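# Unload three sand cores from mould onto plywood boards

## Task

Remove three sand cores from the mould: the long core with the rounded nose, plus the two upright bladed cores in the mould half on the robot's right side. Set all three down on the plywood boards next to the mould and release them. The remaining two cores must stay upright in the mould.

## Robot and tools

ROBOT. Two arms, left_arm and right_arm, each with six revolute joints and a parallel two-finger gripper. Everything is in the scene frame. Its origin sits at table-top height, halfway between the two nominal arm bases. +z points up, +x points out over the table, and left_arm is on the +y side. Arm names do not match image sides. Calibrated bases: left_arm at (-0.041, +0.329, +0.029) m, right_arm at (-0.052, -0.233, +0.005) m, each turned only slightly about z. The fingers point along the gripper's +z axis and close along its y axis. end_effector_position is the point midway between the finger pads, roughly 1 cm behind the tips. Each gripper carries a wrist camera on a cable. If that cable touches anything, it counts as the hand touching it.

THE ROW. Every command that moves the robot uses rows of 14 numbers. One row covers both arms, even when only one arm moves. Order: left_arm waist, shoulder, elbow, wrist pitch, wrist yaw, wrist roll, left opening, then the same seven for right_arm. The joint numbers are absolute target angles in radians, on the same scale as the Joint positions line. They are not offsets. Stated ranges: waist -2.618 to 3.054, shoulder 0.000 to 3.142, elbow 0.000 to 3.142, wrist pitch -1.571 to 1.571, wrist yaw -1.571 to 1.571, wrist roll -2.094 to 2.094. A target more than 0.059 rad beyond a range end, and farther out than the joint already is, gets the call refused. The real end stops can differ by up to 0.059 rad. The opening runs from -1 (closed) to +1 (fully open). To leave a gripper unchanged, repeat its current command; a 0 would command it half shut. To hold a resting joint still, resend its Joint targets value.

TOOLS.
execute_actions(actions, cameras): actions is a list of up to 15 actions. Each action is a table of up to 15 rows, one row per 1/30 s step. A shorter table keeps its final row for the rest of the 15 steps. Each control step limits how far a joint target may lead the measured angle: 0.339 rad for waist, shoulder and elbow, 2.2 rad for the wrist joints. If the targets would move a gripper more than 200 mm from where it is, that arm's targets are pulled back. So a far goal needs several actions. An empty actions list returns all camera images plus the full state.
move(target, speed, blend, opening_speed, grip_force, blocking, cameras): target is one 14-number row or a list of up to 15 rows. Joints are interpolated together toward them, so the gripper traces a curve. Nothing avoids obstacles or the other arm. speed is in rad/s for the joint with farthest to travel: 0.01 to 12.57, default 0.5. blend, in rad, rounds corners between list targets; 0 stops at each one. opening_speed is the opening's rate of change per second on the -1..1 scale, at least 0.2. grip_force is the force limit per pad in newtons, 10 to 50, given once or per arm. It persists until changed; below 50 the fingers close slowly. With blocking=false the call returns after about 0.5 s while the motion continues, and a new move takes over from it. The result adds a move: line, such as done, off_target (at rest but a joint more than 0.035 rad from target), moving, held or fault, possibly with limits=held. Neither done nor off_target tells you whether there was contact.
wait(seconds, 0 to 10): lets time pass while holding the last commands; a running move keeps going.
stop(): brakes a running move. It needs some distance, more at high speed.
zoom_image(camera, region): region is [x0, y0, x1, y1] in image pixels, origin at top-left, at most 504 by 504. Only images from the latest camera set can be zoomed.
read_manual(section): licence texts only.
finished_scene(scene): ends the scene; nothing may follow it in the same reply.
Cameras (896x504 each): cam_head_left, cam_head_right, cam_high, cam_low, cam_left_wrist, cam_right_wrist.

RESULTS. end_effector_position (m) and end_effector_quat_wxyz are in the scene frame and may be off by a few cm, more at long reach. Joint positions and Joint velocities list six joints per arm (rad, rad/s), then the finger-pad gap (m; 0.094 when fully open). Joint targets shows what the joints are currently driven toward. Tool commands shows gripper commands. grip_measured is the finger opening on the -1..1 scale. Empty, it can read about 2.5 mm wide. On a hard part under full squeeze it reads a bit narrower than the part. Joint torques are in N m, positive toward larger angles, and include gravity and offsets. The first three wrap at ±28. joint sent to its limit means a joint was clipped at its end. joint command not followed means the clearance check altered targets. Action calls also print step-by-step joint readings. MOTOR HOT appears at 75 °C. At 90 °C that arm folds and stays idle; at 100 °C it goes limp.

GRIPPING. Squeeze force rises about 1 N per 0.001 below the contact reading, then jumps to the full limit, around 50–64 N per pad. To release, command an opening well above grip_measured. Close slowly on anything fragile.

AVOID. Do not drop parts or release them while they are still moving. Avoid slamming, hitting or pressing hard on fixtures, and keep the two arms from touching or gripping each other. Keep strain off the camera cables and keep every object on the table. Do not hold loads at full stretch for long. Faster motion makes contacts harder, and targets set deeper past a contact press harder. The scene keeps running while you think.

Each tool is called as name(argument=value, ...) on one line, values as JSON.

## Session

execute_actions(actions=[])

Scene clock: 0.00 s.
left_arm: end_effector_position=(+0.2183, +0.2617, +0.3639) grip_measured=+1.000 end_effector_quat_wxyz=(+0.716, -0.179, +0.614, -0.281) | right_arm: end_effector_position=(+0.2261, -0.1367, +0.3456) grip_measured=+1.000 end_effector_quat_wxyz=(+0.692, +0.062, +0.667, +0.269)
Joint positions: left_arm=[-0.501 0.468 0.452 0.218 -0.426 -0.572 0.094] | right_arm=[0.466 0.596 0.57 0.129 0.137 0.448 0.094]
Joint velocities: within noise
Joint torques (N m): no reading
Motor temperatures (°C): left_arm=[23 36 34 29 22 22 25] | right_arm=[25 30 29 29 21 24 21]
Heat: left arm: 36 °C; right arm: 30 °C.
Joint targets: left_arm=[-0.501 0.468 0.458 0.212 -0.426 -0.572] | right_arm=[0.466 0.596 0.580 0.130 0.137 0.448]
Tool commands: left_gripper/opening=+1.0 right_gripper/opening=+1.0

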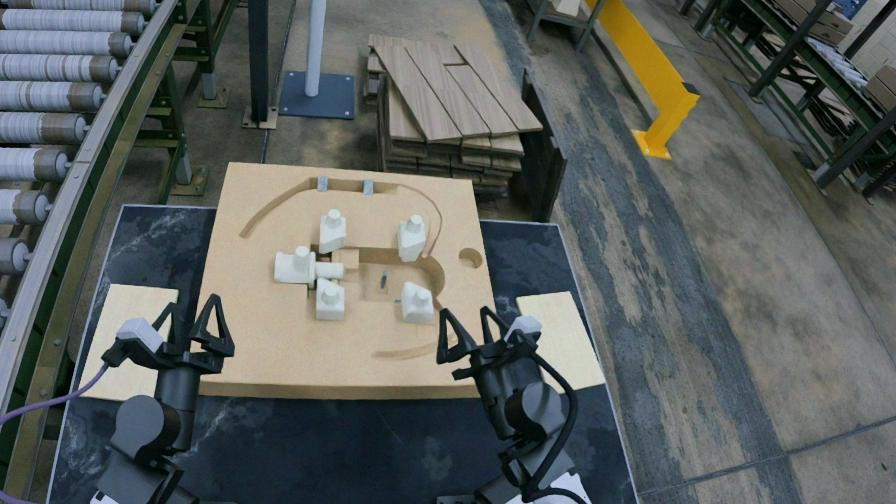

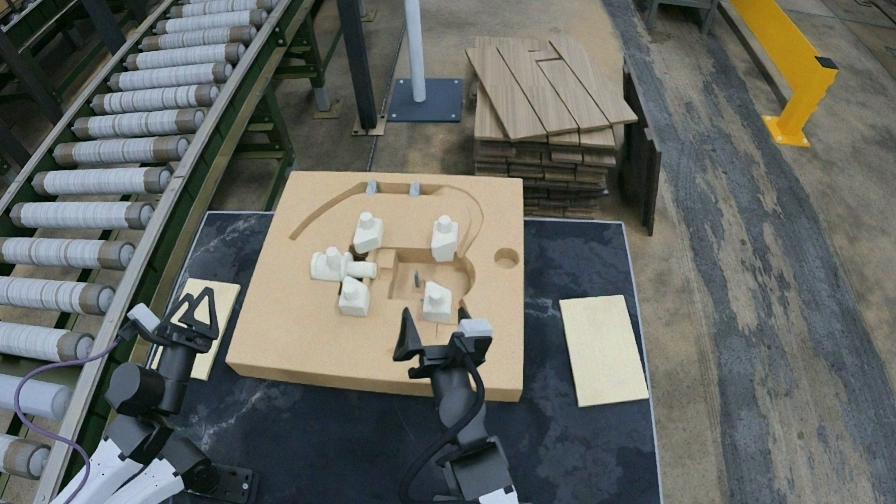

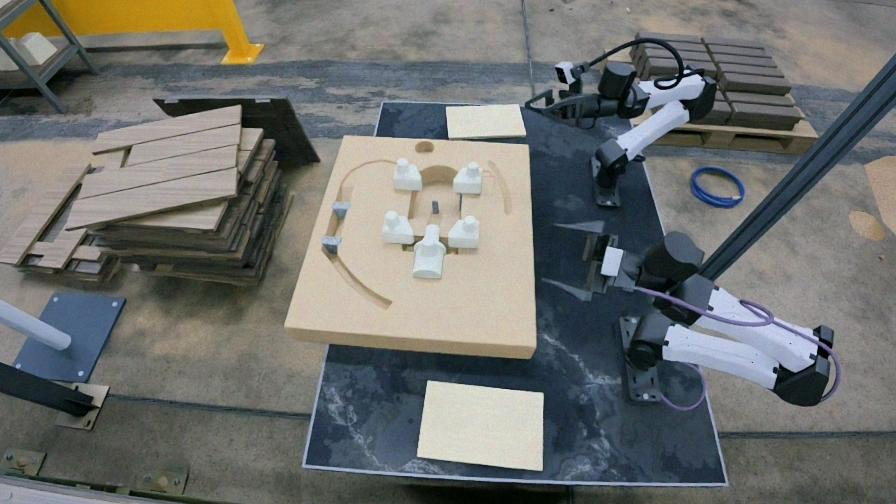

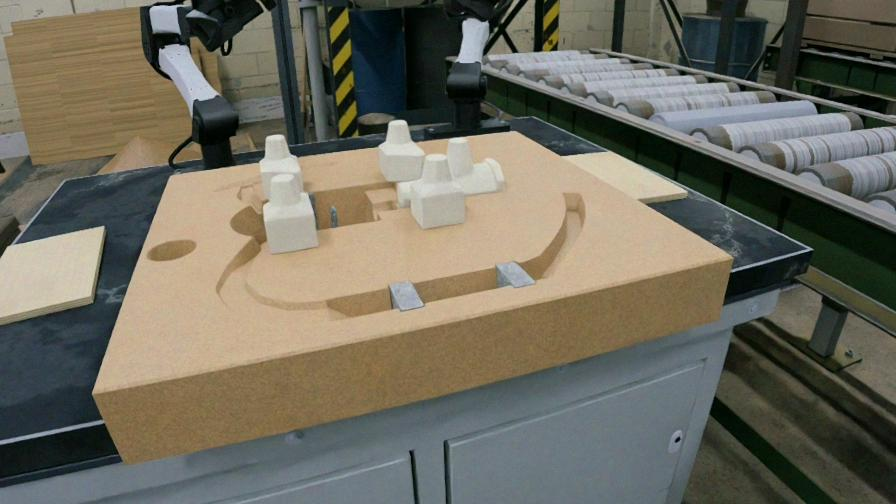

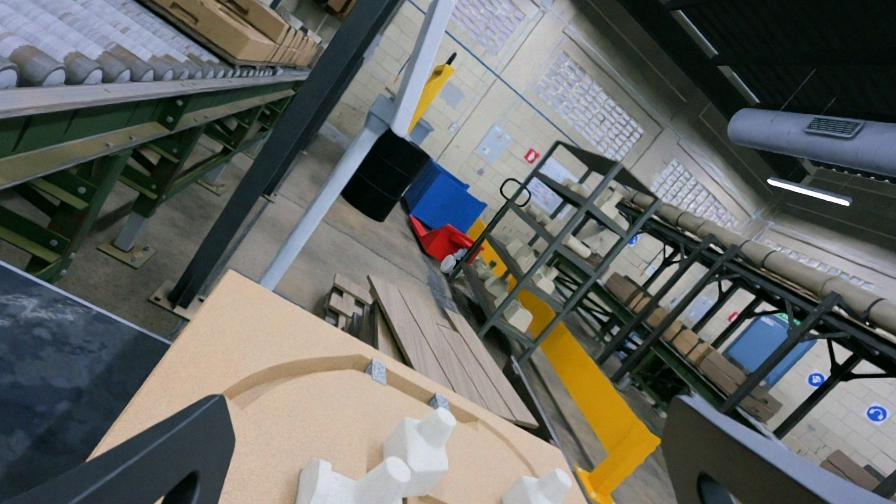

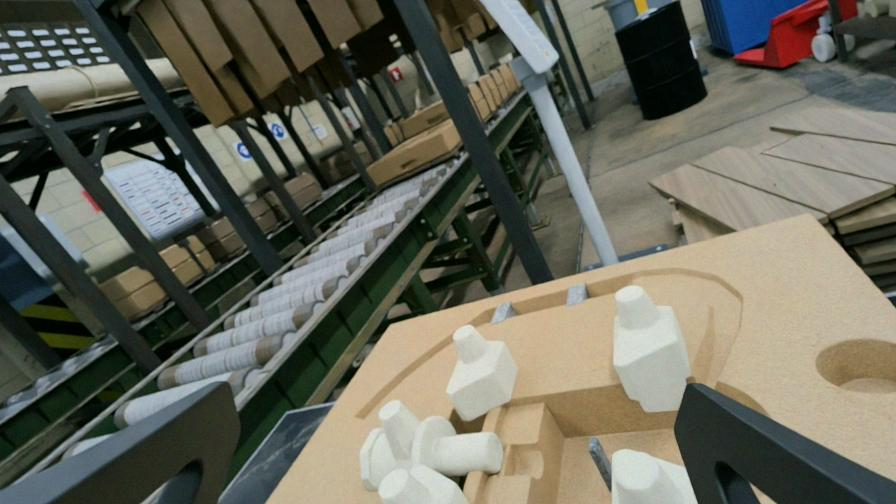

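move(target=[[-0.5,1.3,1.7,-1.0,-0.2,-0.3,1,0.36,1.4,1.5,-0.9,0.1,0.3,1],[-0.503,2.011,1.790,-0.646,-0.345,-0.349,1,0.343,1.931,2.018,-1.299,0.105,0.305,1]], speed=1.0, blend=[0.3,0], cameras=["cam_left_wrist","cam_right_wrist"])

Scene clock: 12.10 s.
left_arm: end_effector_position=(+0.4474, +0.1105, +0.1887) grip_measured=+1.000 end_effector_quat_wxyz=(+0.355, +0.035, +0.934, +0.006) | right_arm: end_effector_position=(+0.3710, -0.1236, +0.2110) grip_measured=+1.000 end_effector_quat_wxyz=(+0.183, +0.018, +0.983, -0.001)
Joint positions: left_arm=[-0.501 2.014 1.761 -0.657 -0.326 -0.336 0.094] | right_arm=[0.349 1.923 1.992 -1.289 0.113 0.316 0.094]
Joint torques (N m): left_arm=[-0.28 -10.77 10.99 1.59 -0.29 -0.12] | right_arm=[-0.24 -9.98 7.83 0.84 -0.02 -0.19]
Heat: left arm: 38 °C; right arm: 33 °C.
Joint targets: left_arm=[-0.503 2.011 1.790 -0.646 -0.345 -0.349] | right_arm=[0.343 1.931 2.018 -1.299 0.105 0.305]
move: done
Images, in order (width x height): cam_left_wrist 896x504, cam_right_wrist 896x504.

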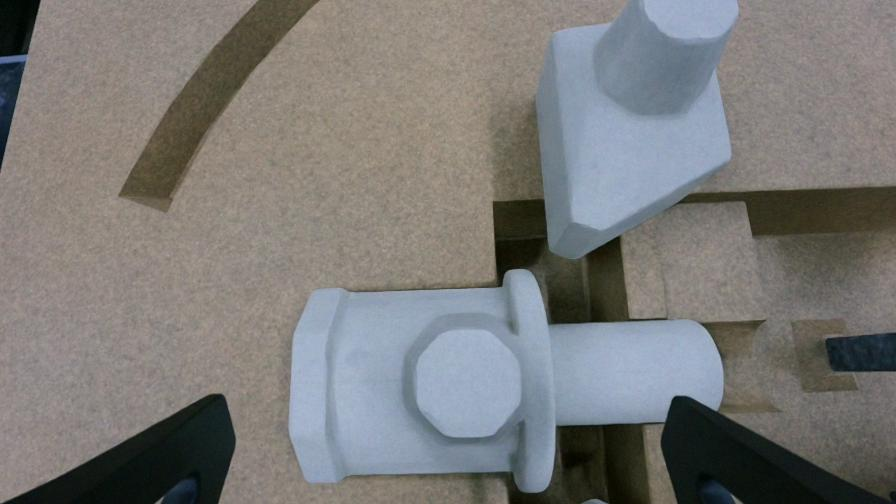

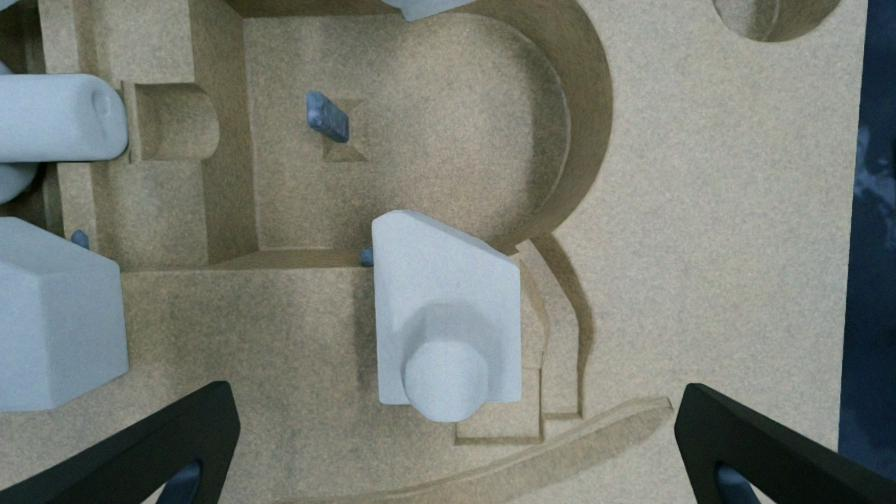

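move(target=[[-0.512,2.050,1.735,-0.585,-0.355,-0.360,1,0.350,1.881,1.727,-1.058,0.105,0.305,1],[-0.512,2.074,1.634,-0.468,-0.352,-0.365,0.7,0.350,1.880,1.577,-0.905,0.105,0.305,1]], speed=0.35, blend=[0.03,0], cameras=["cam_left_wrist","cam_right_wrist"])

Scene clock: 28.73 s.
left_arm: end_effector_position=(+0.4561, +0.1034, +0.1473) grip_measured=+0.701 end_effector_quat_wxyz=(+0.365, +0.027, +0.931, +0.002) | right_arm: end_effector_position=(+0.3714, -0.1235, +0.1074) grip_measured=+1.000 end_effector_quat_wxyz=(+0.164, +0.017, +0.986, -0.007)
Joint positions: left_arm=[-0.507 2.06 1.65 -0.48 -0.336 -0.352 0.08] | right_arm=[0.349 1.919 1.583 -0.925 0.113 0.316 0.094]
Joint torques (N m): left_arm=[-0.59 -9.58 6.76 1.69 -0.27 -0.12] | right_arm=[0.43 -14.98 5.64 1.07 -0.05 -0.19]
Motor temperatures (°C): left_arm=[23 45 39 33 22 22 25] | right_arm=[25 33 33 31 21 24 21]
Heat: left arm: 45 °C; right arm: 33 °C.
Joint targets: left_arm=[-0.512 2.074 1.634 -0.468 -0.352 -0.365] | right_arm=[0.350 1.880 1.577 -0.905 0.105 0.305]
move: off_target (right_arm); right_arm: the shoulder is farthest, 0.039 rad from its target
Images, in order (width x height): cam_left_wrist 896x504, cam_right_wrist 896x504.

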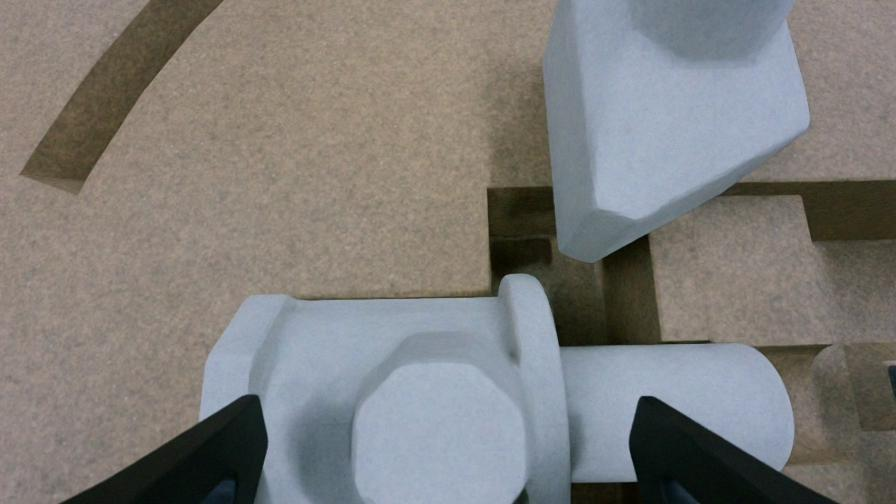

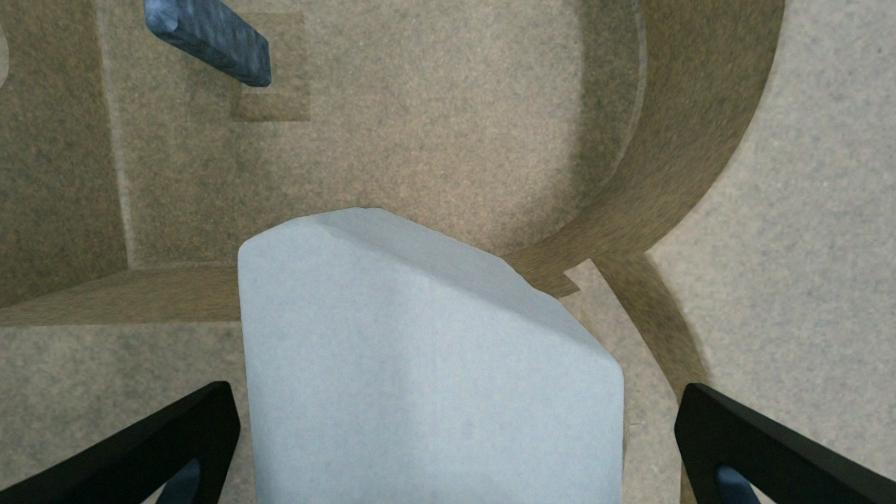

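move(target=[[-0.519,2.074,1.636,-0.468,-0.352,-0.365,0.7,0.366,1.880,1.577,-0.905,0.105,0.312,1],[-0.519,2.074,1.636,-0.468,-0.352,-0.365,-0.7,0.366,1.880,1.577,-0.905,0.105,0.312,-0.3]], speed=0.2, grip_force=[50,30], opening_speed=1, cameras=["cam_left_wrist","cam_right_wrist"])

Scene clock: 38.73 s.
left_arm: end_effector_position=(+0.4547, +0.1004, +0.1475) grip_measured=-0.047 end_effector_quat_wxyz=(+0.366, +0.029, +0.930, +0.002) | right_arm: end_effector_position=(+0.3700, -0.1192, +0.1075) grip_measured=+0.169 end_effector_quat_wxyz=(+0.164, +0.011, +0.986, -0.009)
Joint positions: left_arm=[-0.514 2.06 1.65 -0.48 -0.339 -0.353 0.045] | right_arm=[0.362 1.919 1.583 -0.926 0.119 0.316 0.055]
Joint torques (N m): left_arm=[-0.61 -9.62 6.89 1.69 -0.24 -0.1] | right_arm=[0.7 -14.75 5.78 1.09 -0.09 -0.12]
Heat: left arm: 47 °C; right arm: 35 °C.
Joint targets: left_arm=[-0.519 2.074 1.636 -0.468 -0.352 -0.365] | right_arm=[0.366 1.880 1.577 -0.905 0.105 0.312]
grip_force (N): 50, 30
move: off_target (right_arm); target 2's new numbers were sent with right_arm's shoulder 0.039 rad from that target; right_arm: the shoulder is farthest, 0.039 rad from its target
Images, in order (width x height): cam_left_wrist 896x504, cam_right_wrist 896x504.

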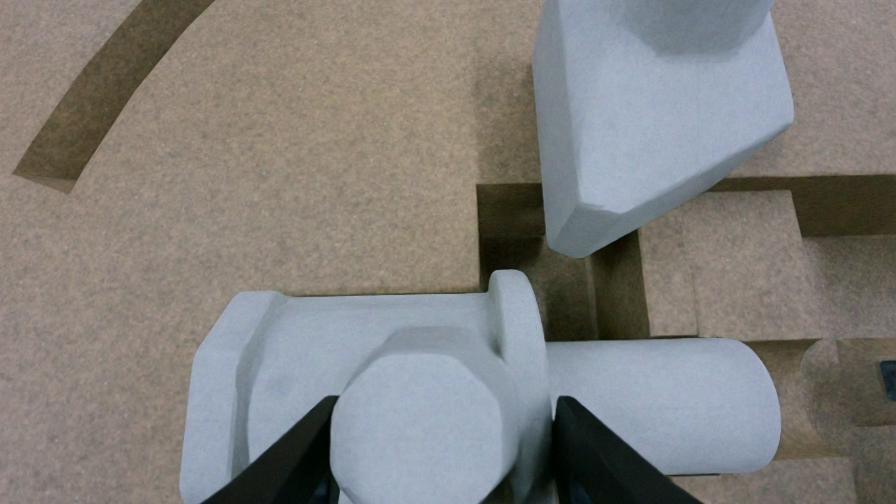

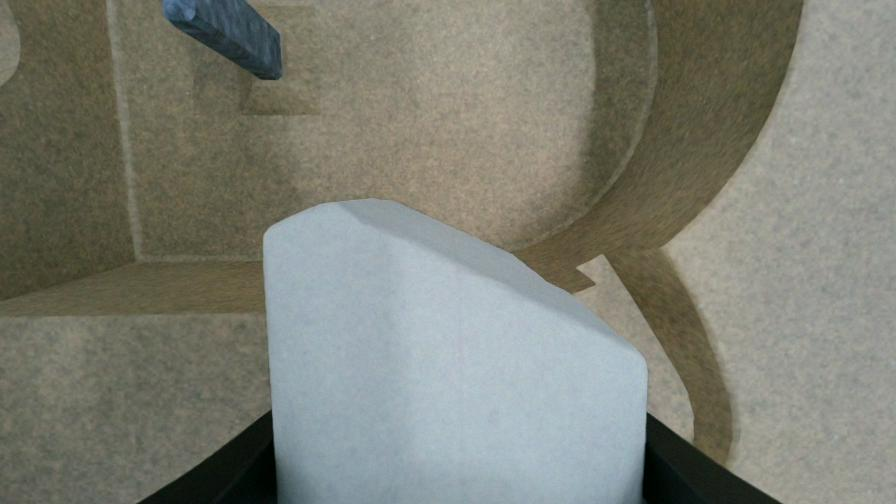

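move(target=[[-0.519,1.95,1.88,-0.65,-0.38,-0.36,-0.7,0.362,1.881,1.727,-1.058,0.105,0.312,-0.3],[-0.519,1.92,2.065,-0.79,-0.38,-0.355,-0.7,0.362,1.931,2.018,-1.299,0.105,0.312,-0.3],[-0.519,1.75,2.03,-0.95,-0.38,-0.355,-0.7,0.362,1.982,2.197,-1.427,0.105,0.312,-0.3]], speed=[0.22,0.25,0.35], blend=[0.05,0.05,0], cameras=["cam_high","cam_low"])

Scene clock: 58.23 s.
left_arm: end_effector_position=(+0.3856, +0.1384, +0.3156) grip_measured=-0.053 end_effector_quat_wxyz=(+0.367, +0.025, +0.930, -0.007) | right_arm: end_effector_position=(+0.3640, -0.1195, +0.2304) grip_measured=+0.168 end_effector_quat_wxyz=(+0.166, +0.011, +0.986, -0.003)
Joint positions: left_arm=[-0.517 1.804 1.976 -1.054 -0.33 -0.368 0.044] | right_arm=[0.362 1.975 2.16 -1.439 0.11 0.316 0.055]
Joint torques (N m): left_arm=[-0.24 -13.03 12.66 2.61 -0.6 0.14] | right_arm=[0.39 -10.29 8.54 1 0.01 -0.11]
Motor temperatures (°C): left_arm=[23 51 41 34 22 22 26] | right_arm=[25 38 35 32 21 24 22]
Heat: left arm: 51 °C; right arm: 38 °C.
Joint targets: left_arm=[-0.519 1.750 2.030 -0.950 -0.380 -0.355] | right_arm=[0.362 1.982 2.197 -1.427 0.105 0.312]
grip_force (N): 50, 30
move: off_target (left_arm, right_arm); left_arm: the wrist pitch is farthest, 0.104 rad from its target; right_arm: the elbow is farthest, 0.037 rad from its target
Images, in order (width x height): cam_high 896x504, cam_low 896x504.

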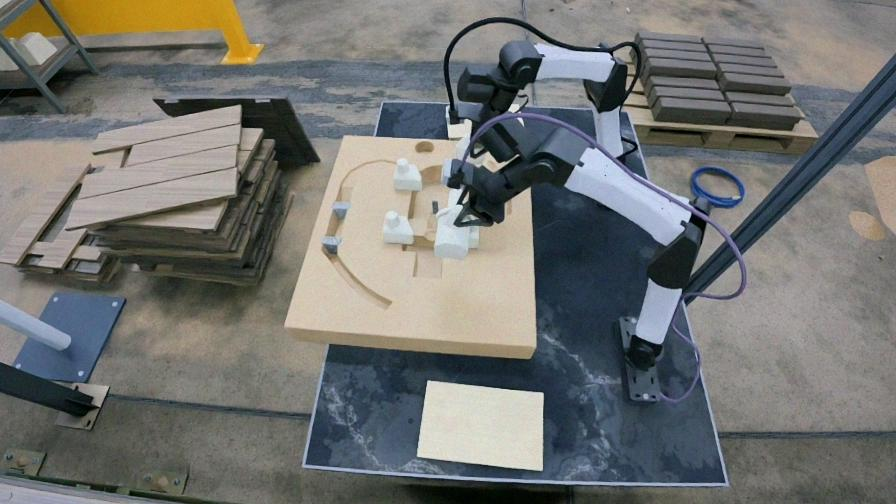

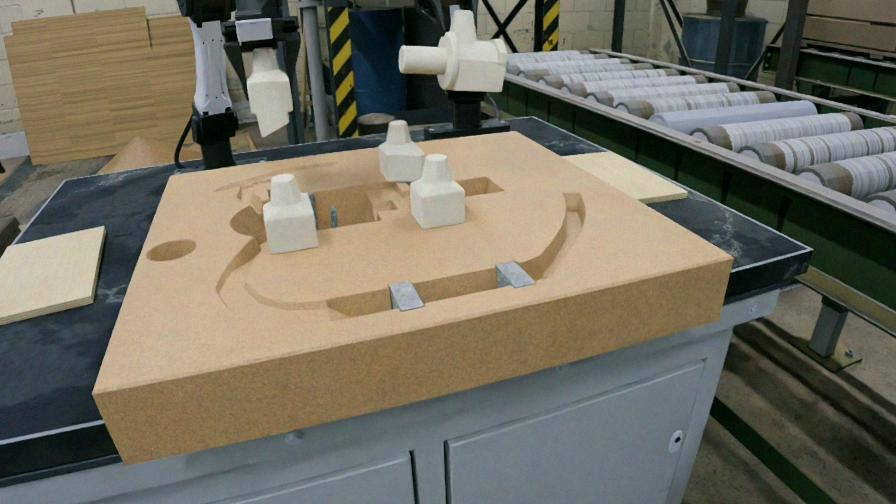

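move(target=[[0.1,1.5,1.75,-1.05,-0.2,-0.2,-0.7,-0.5415,1.66,0.88,0.655,-0.245,-0.065,-0.3],[0.415,1.40,1.050,-0.414,-0.14,-0.17,-0.7,-0.5415,1.955,0.765,1.055,-0.245,-0.065,-0.3]], speed=[0.75,0.5], blend=[0.1,0], cameras=["cam_high","cam_low","cam_head_right","cam_left_wrist","cam_right_wrist"])

Scene clock: 74.20 s.
left_arm: end_effector_position=(+0.3019, +0.4957, +0.1581) grip_measured=-0.053 end_effector_quat_wxyz=(+0.296, -0.289, +0.905, +0.096) | right_arm: end_effector_position=(+0.3871, -0.4792, +0.0998) grip_measured=+0.168 end_effector_quat_wxyz=(+0.612, +0.139, +0.771, -0.110)
Joint positions: left_arm=[0.415 1.455 1.033 -0.529 -0.137 -0.183 0.044] | right_arm=[-0.539 1.958 0.758 0.965 -0.226 -0.053 0.055]
Joint torques (N m): left_arm=[-0.05 -10.48 9.63 2.64 -0.03 0.13] | right_arm=[-0.03 -10.19 5.61 2.73 -0.29 -0.21]
Heat: left arm: 53 °C; right arm: 39 °C.
Joint targets: left_arm=[0.415 1.400 1.050 -0.414 -0.140 -0.170] | right_arm=[-0.541 1.955 0.765 1.055 -0.245 -0.065]
grip_force (N): 50, 30
move: off_target (left_arm, right_arm); left_arm: the wrist pitch is farthest, 0.115 rad from its target; right_arm: the wrist pitch is farthest, 0.090 rad from its target
Images, in order (width x height): cam_head_right 896x504, cam_high 896x504, cam_low 896x504, cam_left_wrist 896x504, cam_right_wrist 896x504.

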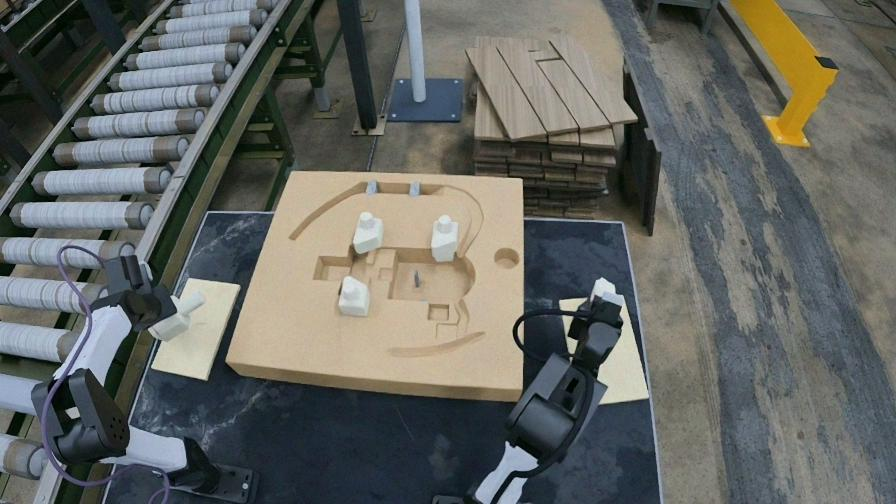

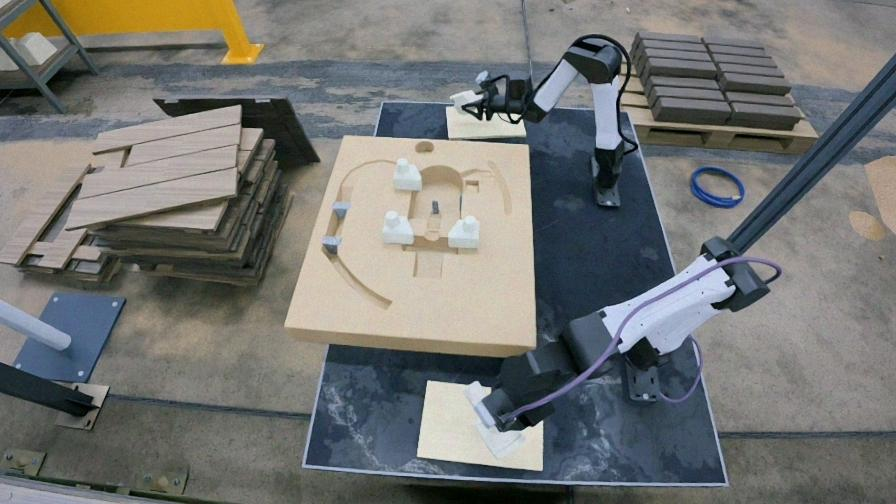

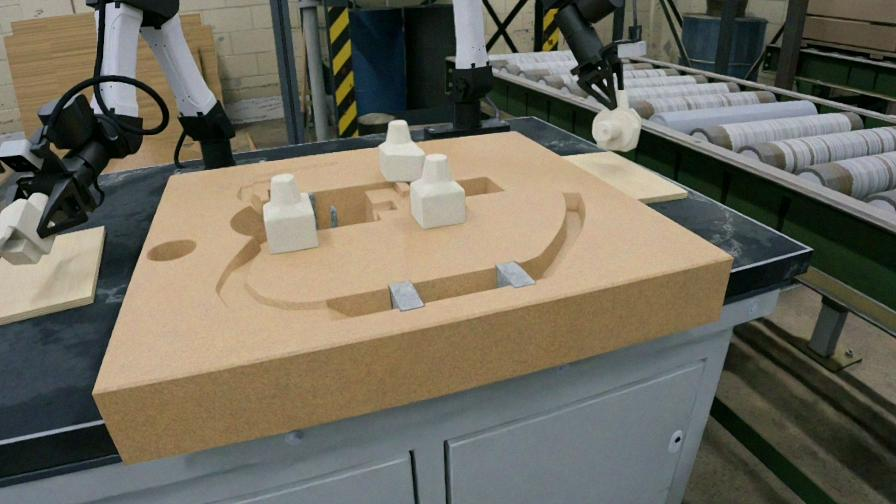

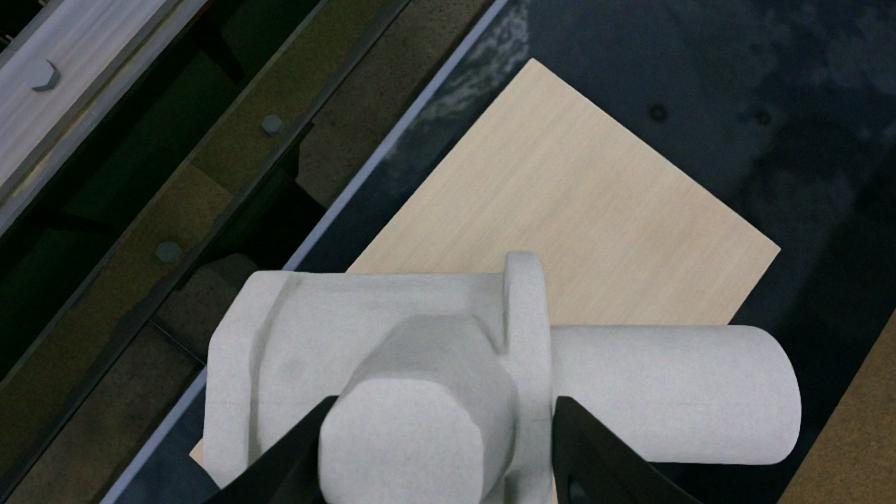

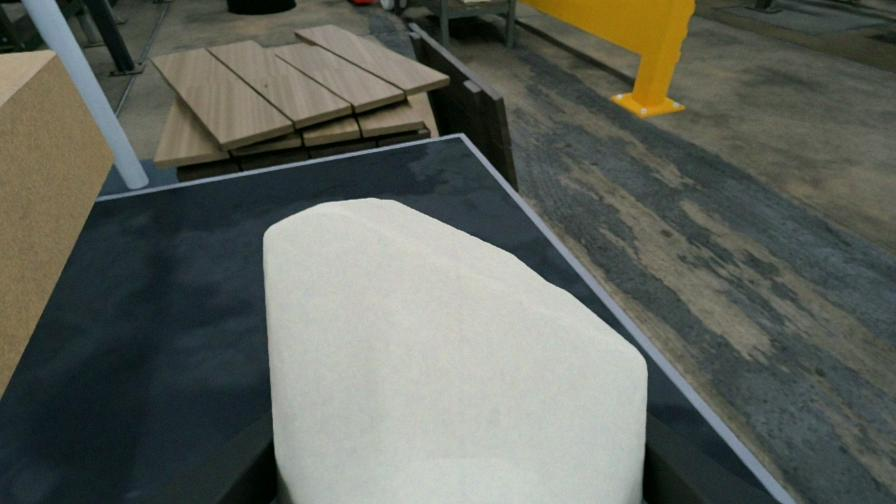

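move(target=[[0.398,1.470,0.865,-0.170,-0.14,-0.18,-0.7,-0.584,2.03,0.74,1.13,-0.285,-0.08,-0.3],[0.398,1.495,0.825,-0.125,-0.14,-0.18,-0.7,-0.584,2.073,0.715,1.21,-0.285,-0.08,-0.3]], speed=[0.3,0.12], blend=[0.02,0], cameras=["cam_low","cam_right_wrist","cam_high"])

zoom_image(camera="cam_low", region=[540, 60, 700, 220])

zoom_image(camera="cam_high", region=[420, 60, 560, 160])

Scene clock: 87.63 s.
left_arm: end_effector_position=(+0.3111, +0.4965, +0.1197) grip_measured=-0.054 end_effector_quat_wxyz=(+0.340, -0.283, +0.891, +0.105) | right_arm: end_effector_position=(+0.3728, -0.4853, +0.0651) grip_measured=+0.168 end_effector_quat_wxyz=(+0.610, +0.137, +0.772, -0.111)
Joint positions: left_arm=[0.401 1.481 0.835 -0.211 -0.151 -0.18 0.044] | right_arm=[-0.579 2.073 0.711 1.121 -0.266 -0.068 0.055]
Joint torques (N m): left_arm=[-0.39 -4.48 6.95 2.48 0.11 0.02] | right_arm=[-0.28 -9.99 4.59 2.69 -0.27 -0.16]
Motor temperatures (°C): left_arm=[23 52 44 39 22 22 27] | right_arm=[25 40 35 42 21 24 22]
Heat: left arm: 52 °C; right arm: 42 °C.
Joint targets: left_arm=[0.398 1.495 0.825 -0.125 -0.140 -0.180] | right_arm=[-0.584 2.073 0.715 1.210 -0.285 -0.080]
grip_force (N): 50, 30
move: off_target (left_arm, right_arm); left_arm: the wrist pitch is farthest, 0.086 rad from its target; right_arm: the wrist pitch is farthest, 0.089 rad from its target
Images, in order (width x height): cam_high 896x504, cam_low 896x504, cam_right_wrist 896x504.

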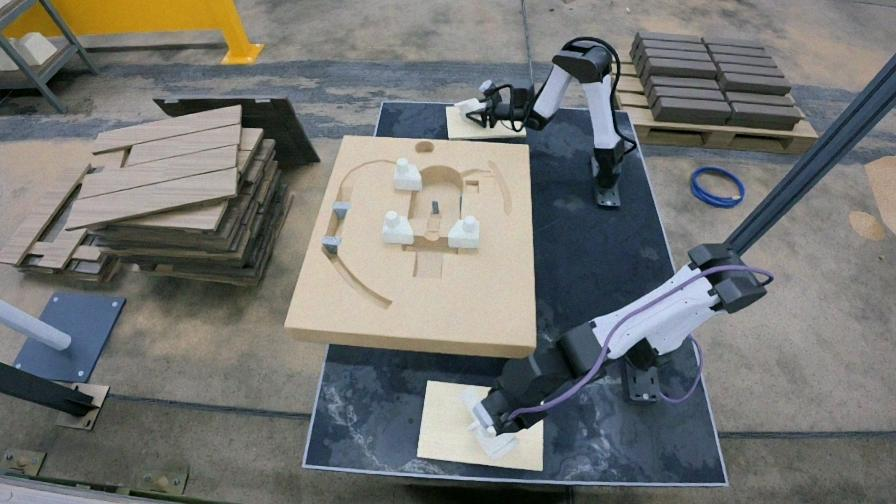

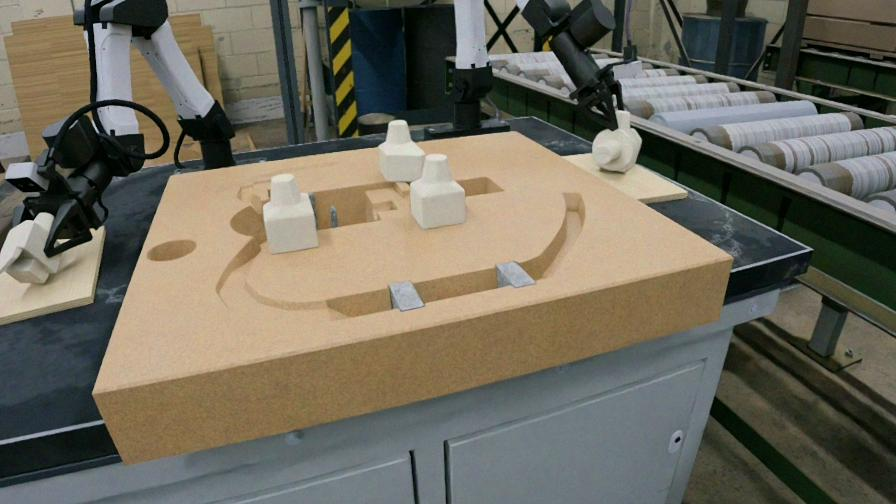

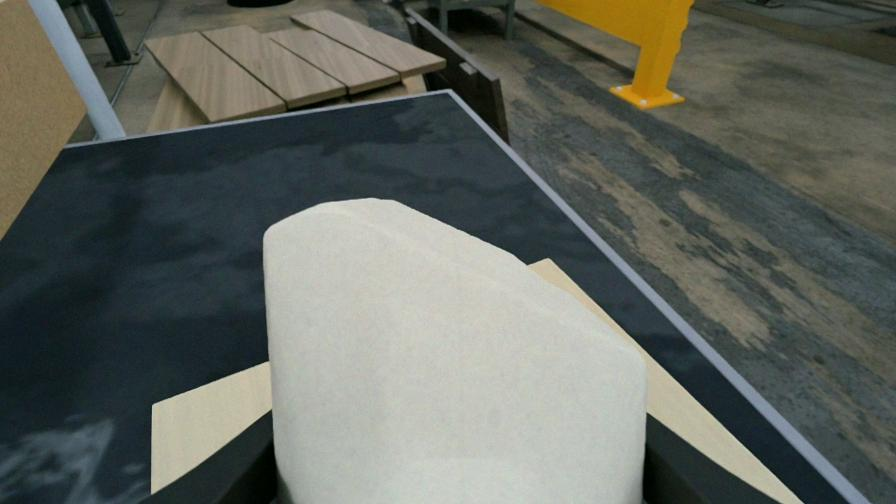

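Scaled by 3.150 from the camera's 896x504 image, which has a finer 1280x720 frame.

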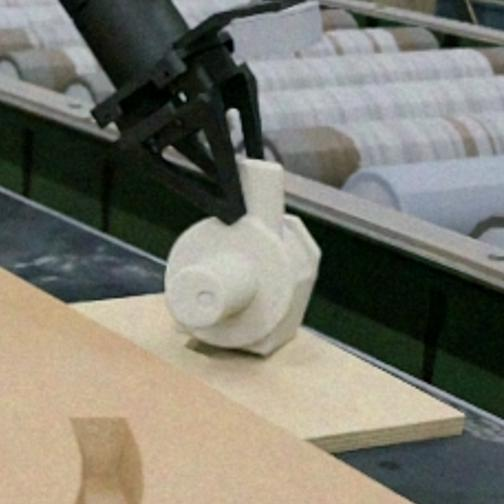

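Scaled by 3.600 from the camera's 896x504 image, which has a finer 1280x720 frame.

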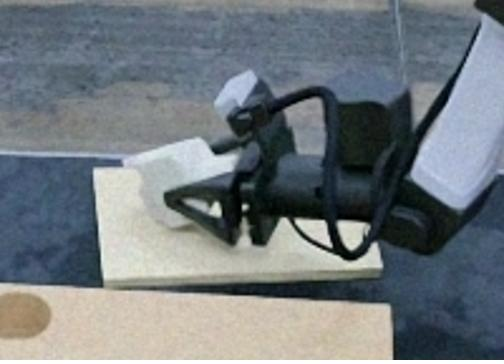

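move(target=[[0.398,1.505,0.823,-0.155,-0.185,-0.145,-0.7,-0.584,2.11,0.70,1.25,-0.285,-0.08,-0.3],[0.398,1.512,0.820,-0.155,-0.19,-0.14,-0.7,-0.584,2.15,0.695,1.285,-0.285,-0.08,-0.3]], speed=0.12, grip_force=[50,11], cameras=["cam_low","cam_right_wrist","cam_high"])

zoom_image(camera="cam_low", region=[540, 60, 700, 220])

zoom_image(camera="cam_low", region=[0, 160, 160, 340])

Scene clock: 96.50 s.
left_arm: end_effector_position=(+0.3123, +0.4957, +0.1182) grip_measured=-0.054 end_effector_quat_wxyz=(+0.337, -0.265, +0.896, +0.116) | right_arm: end_effector_position=(+0.3714, -0.4837, +0.0538) grip_measured=+0.173 end_effector_quat_wxyz=(+0.620, +0.132, +0.765, -0.115)
Joint positions: left_arm=[0.392 1.488 0.835 -0.206 -0.166 -0.144 0.044] | right_arm=[-0.579 2.141 0.698 1.229 -0.269 -0.07 0.055]
Joint torques (N m): left_arm=[0.46 -3.67 6.39 2.13 -0.25 0.06] | right_arm=[-0.18 -9.52 3.62 2.41 -0.21 -0.13]
Heat: left arm: 50 °C; right arm: 45 °C.
Joint targets: left_arm=[0.398 1.512 0.820 -0.155 -0.190 -0.140] | right_arm=[-0.584 2.150 0.695 1.285 -0.285 -0.080]
grip_force (N): 50, 11
move: off_target (left_arm, right_arm); left_arm: the wrist pitch is farthest, 0.051 rad from its target; right_arm: the wrist pitch is farthest, 0.056 rad from its target
Images, in order (width x height): cam_high 896x504, cam_low 896x504, cam_right_wrist 896x504.

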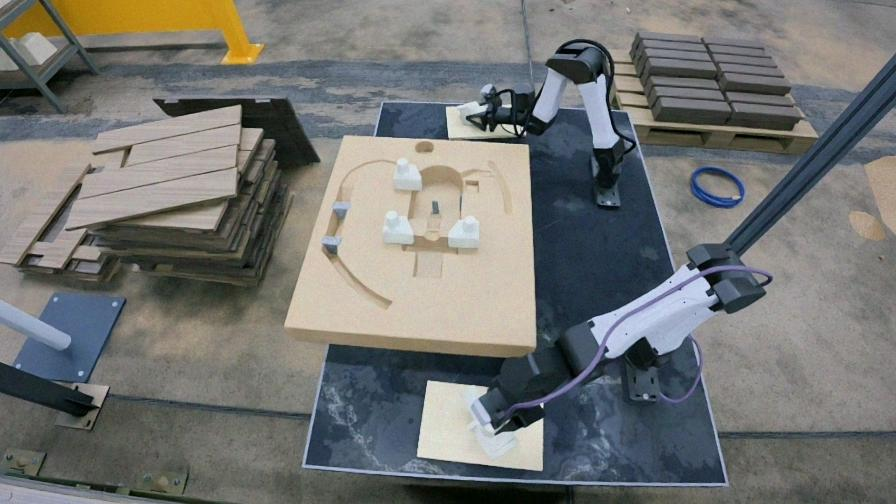

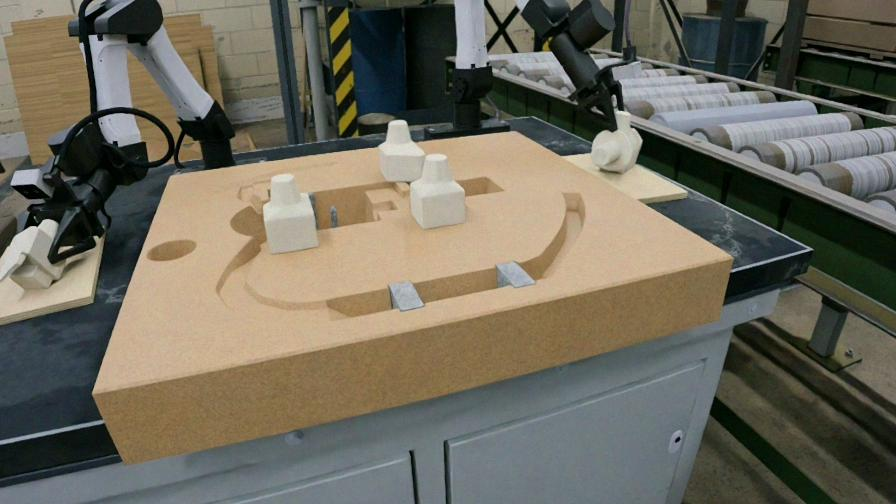

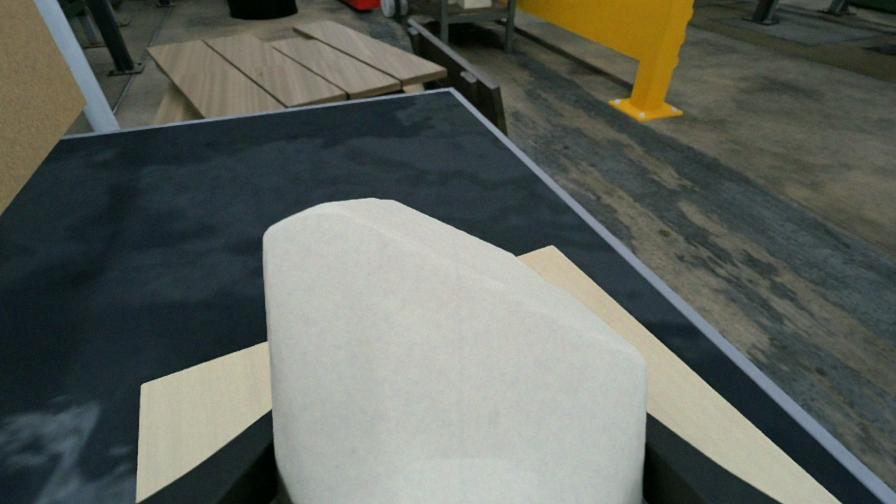

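Scaled by 3.150 from the camera's 896x504 image, which has a finer 1280x720 frame.

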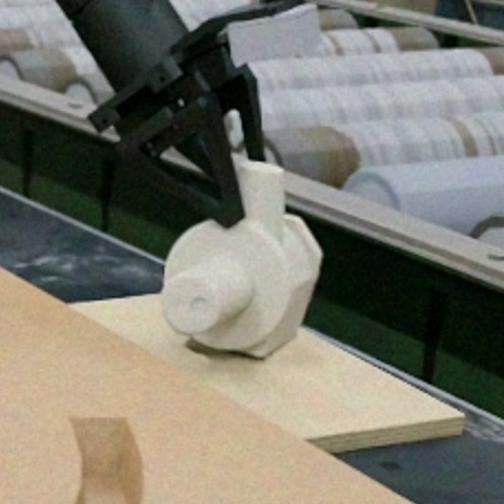

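Scaled by 2.800 from the camera's 896x504 image, which has a finer 1280x720 frame.

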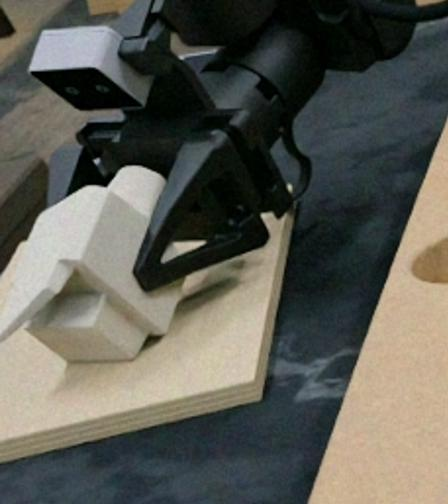

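move(target=[[0.392,1.510,0.822,-0.165,-0.175,-0.145,-0.7,-0.584,2.225,0.682,1.365,-0.285,-0.08,-0.3],[0.392,1.510,0.822,-0.165,-0.175,-0.145,0.6,-0.584,2.225,0.682,1.365,-0.285,-0.08,-0.3]], speed=0.12, grip_force=[50,10], opening_speed=0.5, cameras=["cam_low","cam_right_wrist","cam_left_wrist"])

zoom_image(camera="cam_low", region=[540, 60, 700, 220])

zoom_image(camera="cam_low", region=[0, 160, 160, 340])

Scene clock: 106.47 s.
left_arm: end_effector_position=(+0.3178, +0.4954, +0.1182) grip_measured=+0.598 end_effector_quat_wxyz=(+0.345, -0.262, +0.894, +0.113) | right_arm: end_effector_position=(+0.3714, -0.4819, +0.0515) grip_measured=+0.173 end_effector_quat_wxyz=(+0.638, +0.122, +0.751, -0.120)
Joint positions: left_arm=[0.388 1.5 0.835 -0.178 -0.16 -0.144 0.075] | right_arm=[-0.579 2.2 0.69 1.345 -0.277 -0.07 0.055]
Joint torques (N m): left_arm=[0.28 -5.03 6.57 1.79 -0.16 -0.01] | right_arm=[-0.21 -7.84 3.04 2.11 -0.15 -0.19]
Motor temperatures (°C): left_arm=[23 47 41 40 22 22 27] | right_arm=[25 40 33 45 21 24 22]
Heat: left arm: 47 °C; right arm: 45 °C.
Joint targets: left_arm=[0.392 1.510 0.822 -0.165 -0.175 -0.145] | right_arm=[-0.584 2.225 0.682 1.365 -0.285 -0.080]
grip_force (N): 50, 10
move: done; target 2's new numbers were sent with left_arm's wrist pitch 0.041 rad from that target
Images, in order (width x height): cam_low 896x504, cam_left_wrist 896x504, cam_right_wrist 896x504.

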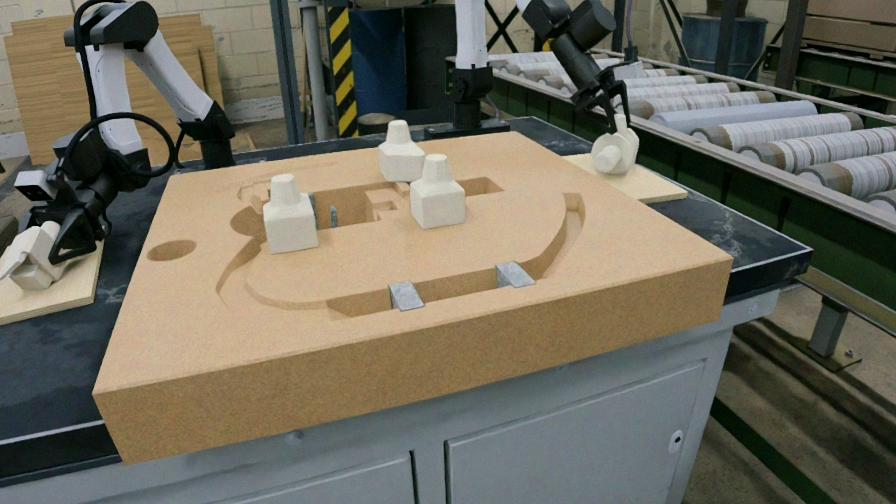

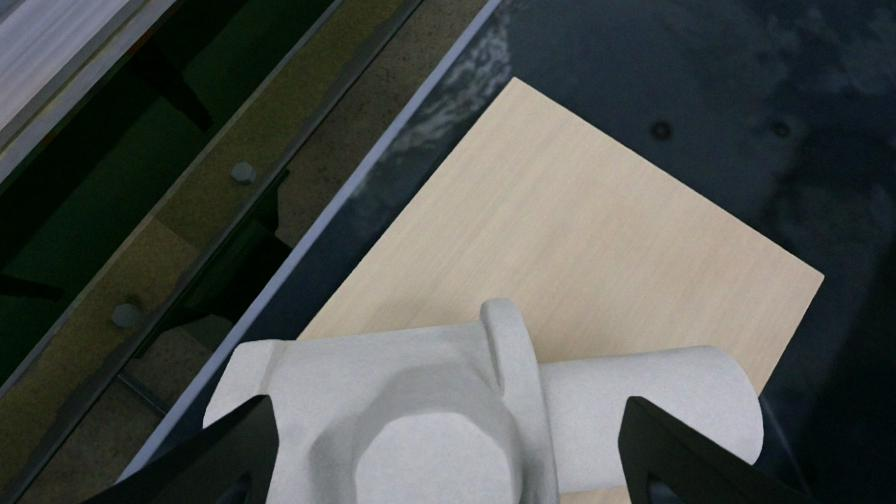

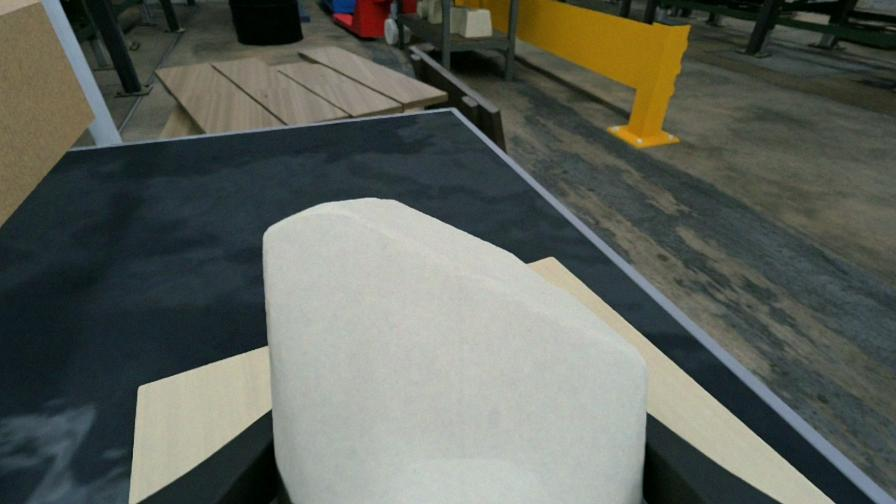

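Scaled by 3.150 from the camera's 896x504 image, which has a finer 1280x720 frame.

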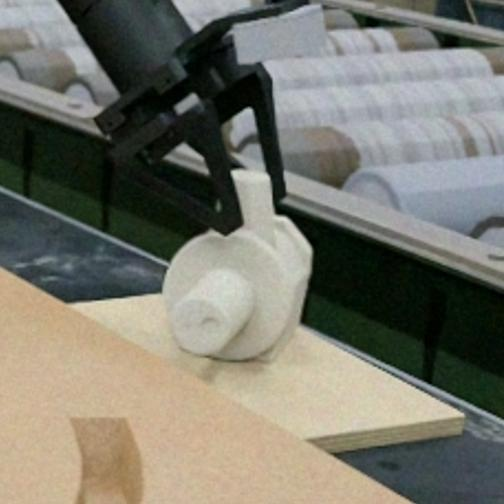

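Scaled by 2.800 from the camera's 896x504 image, which has a finer 1280x720 frame.

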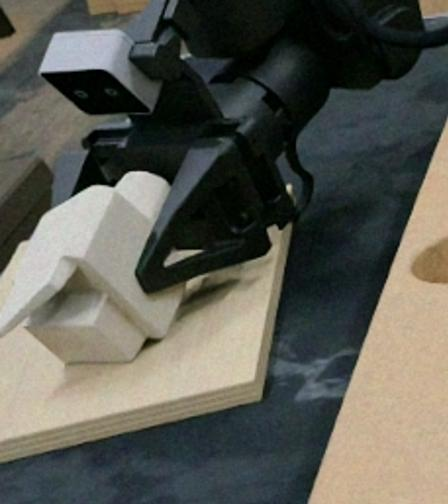

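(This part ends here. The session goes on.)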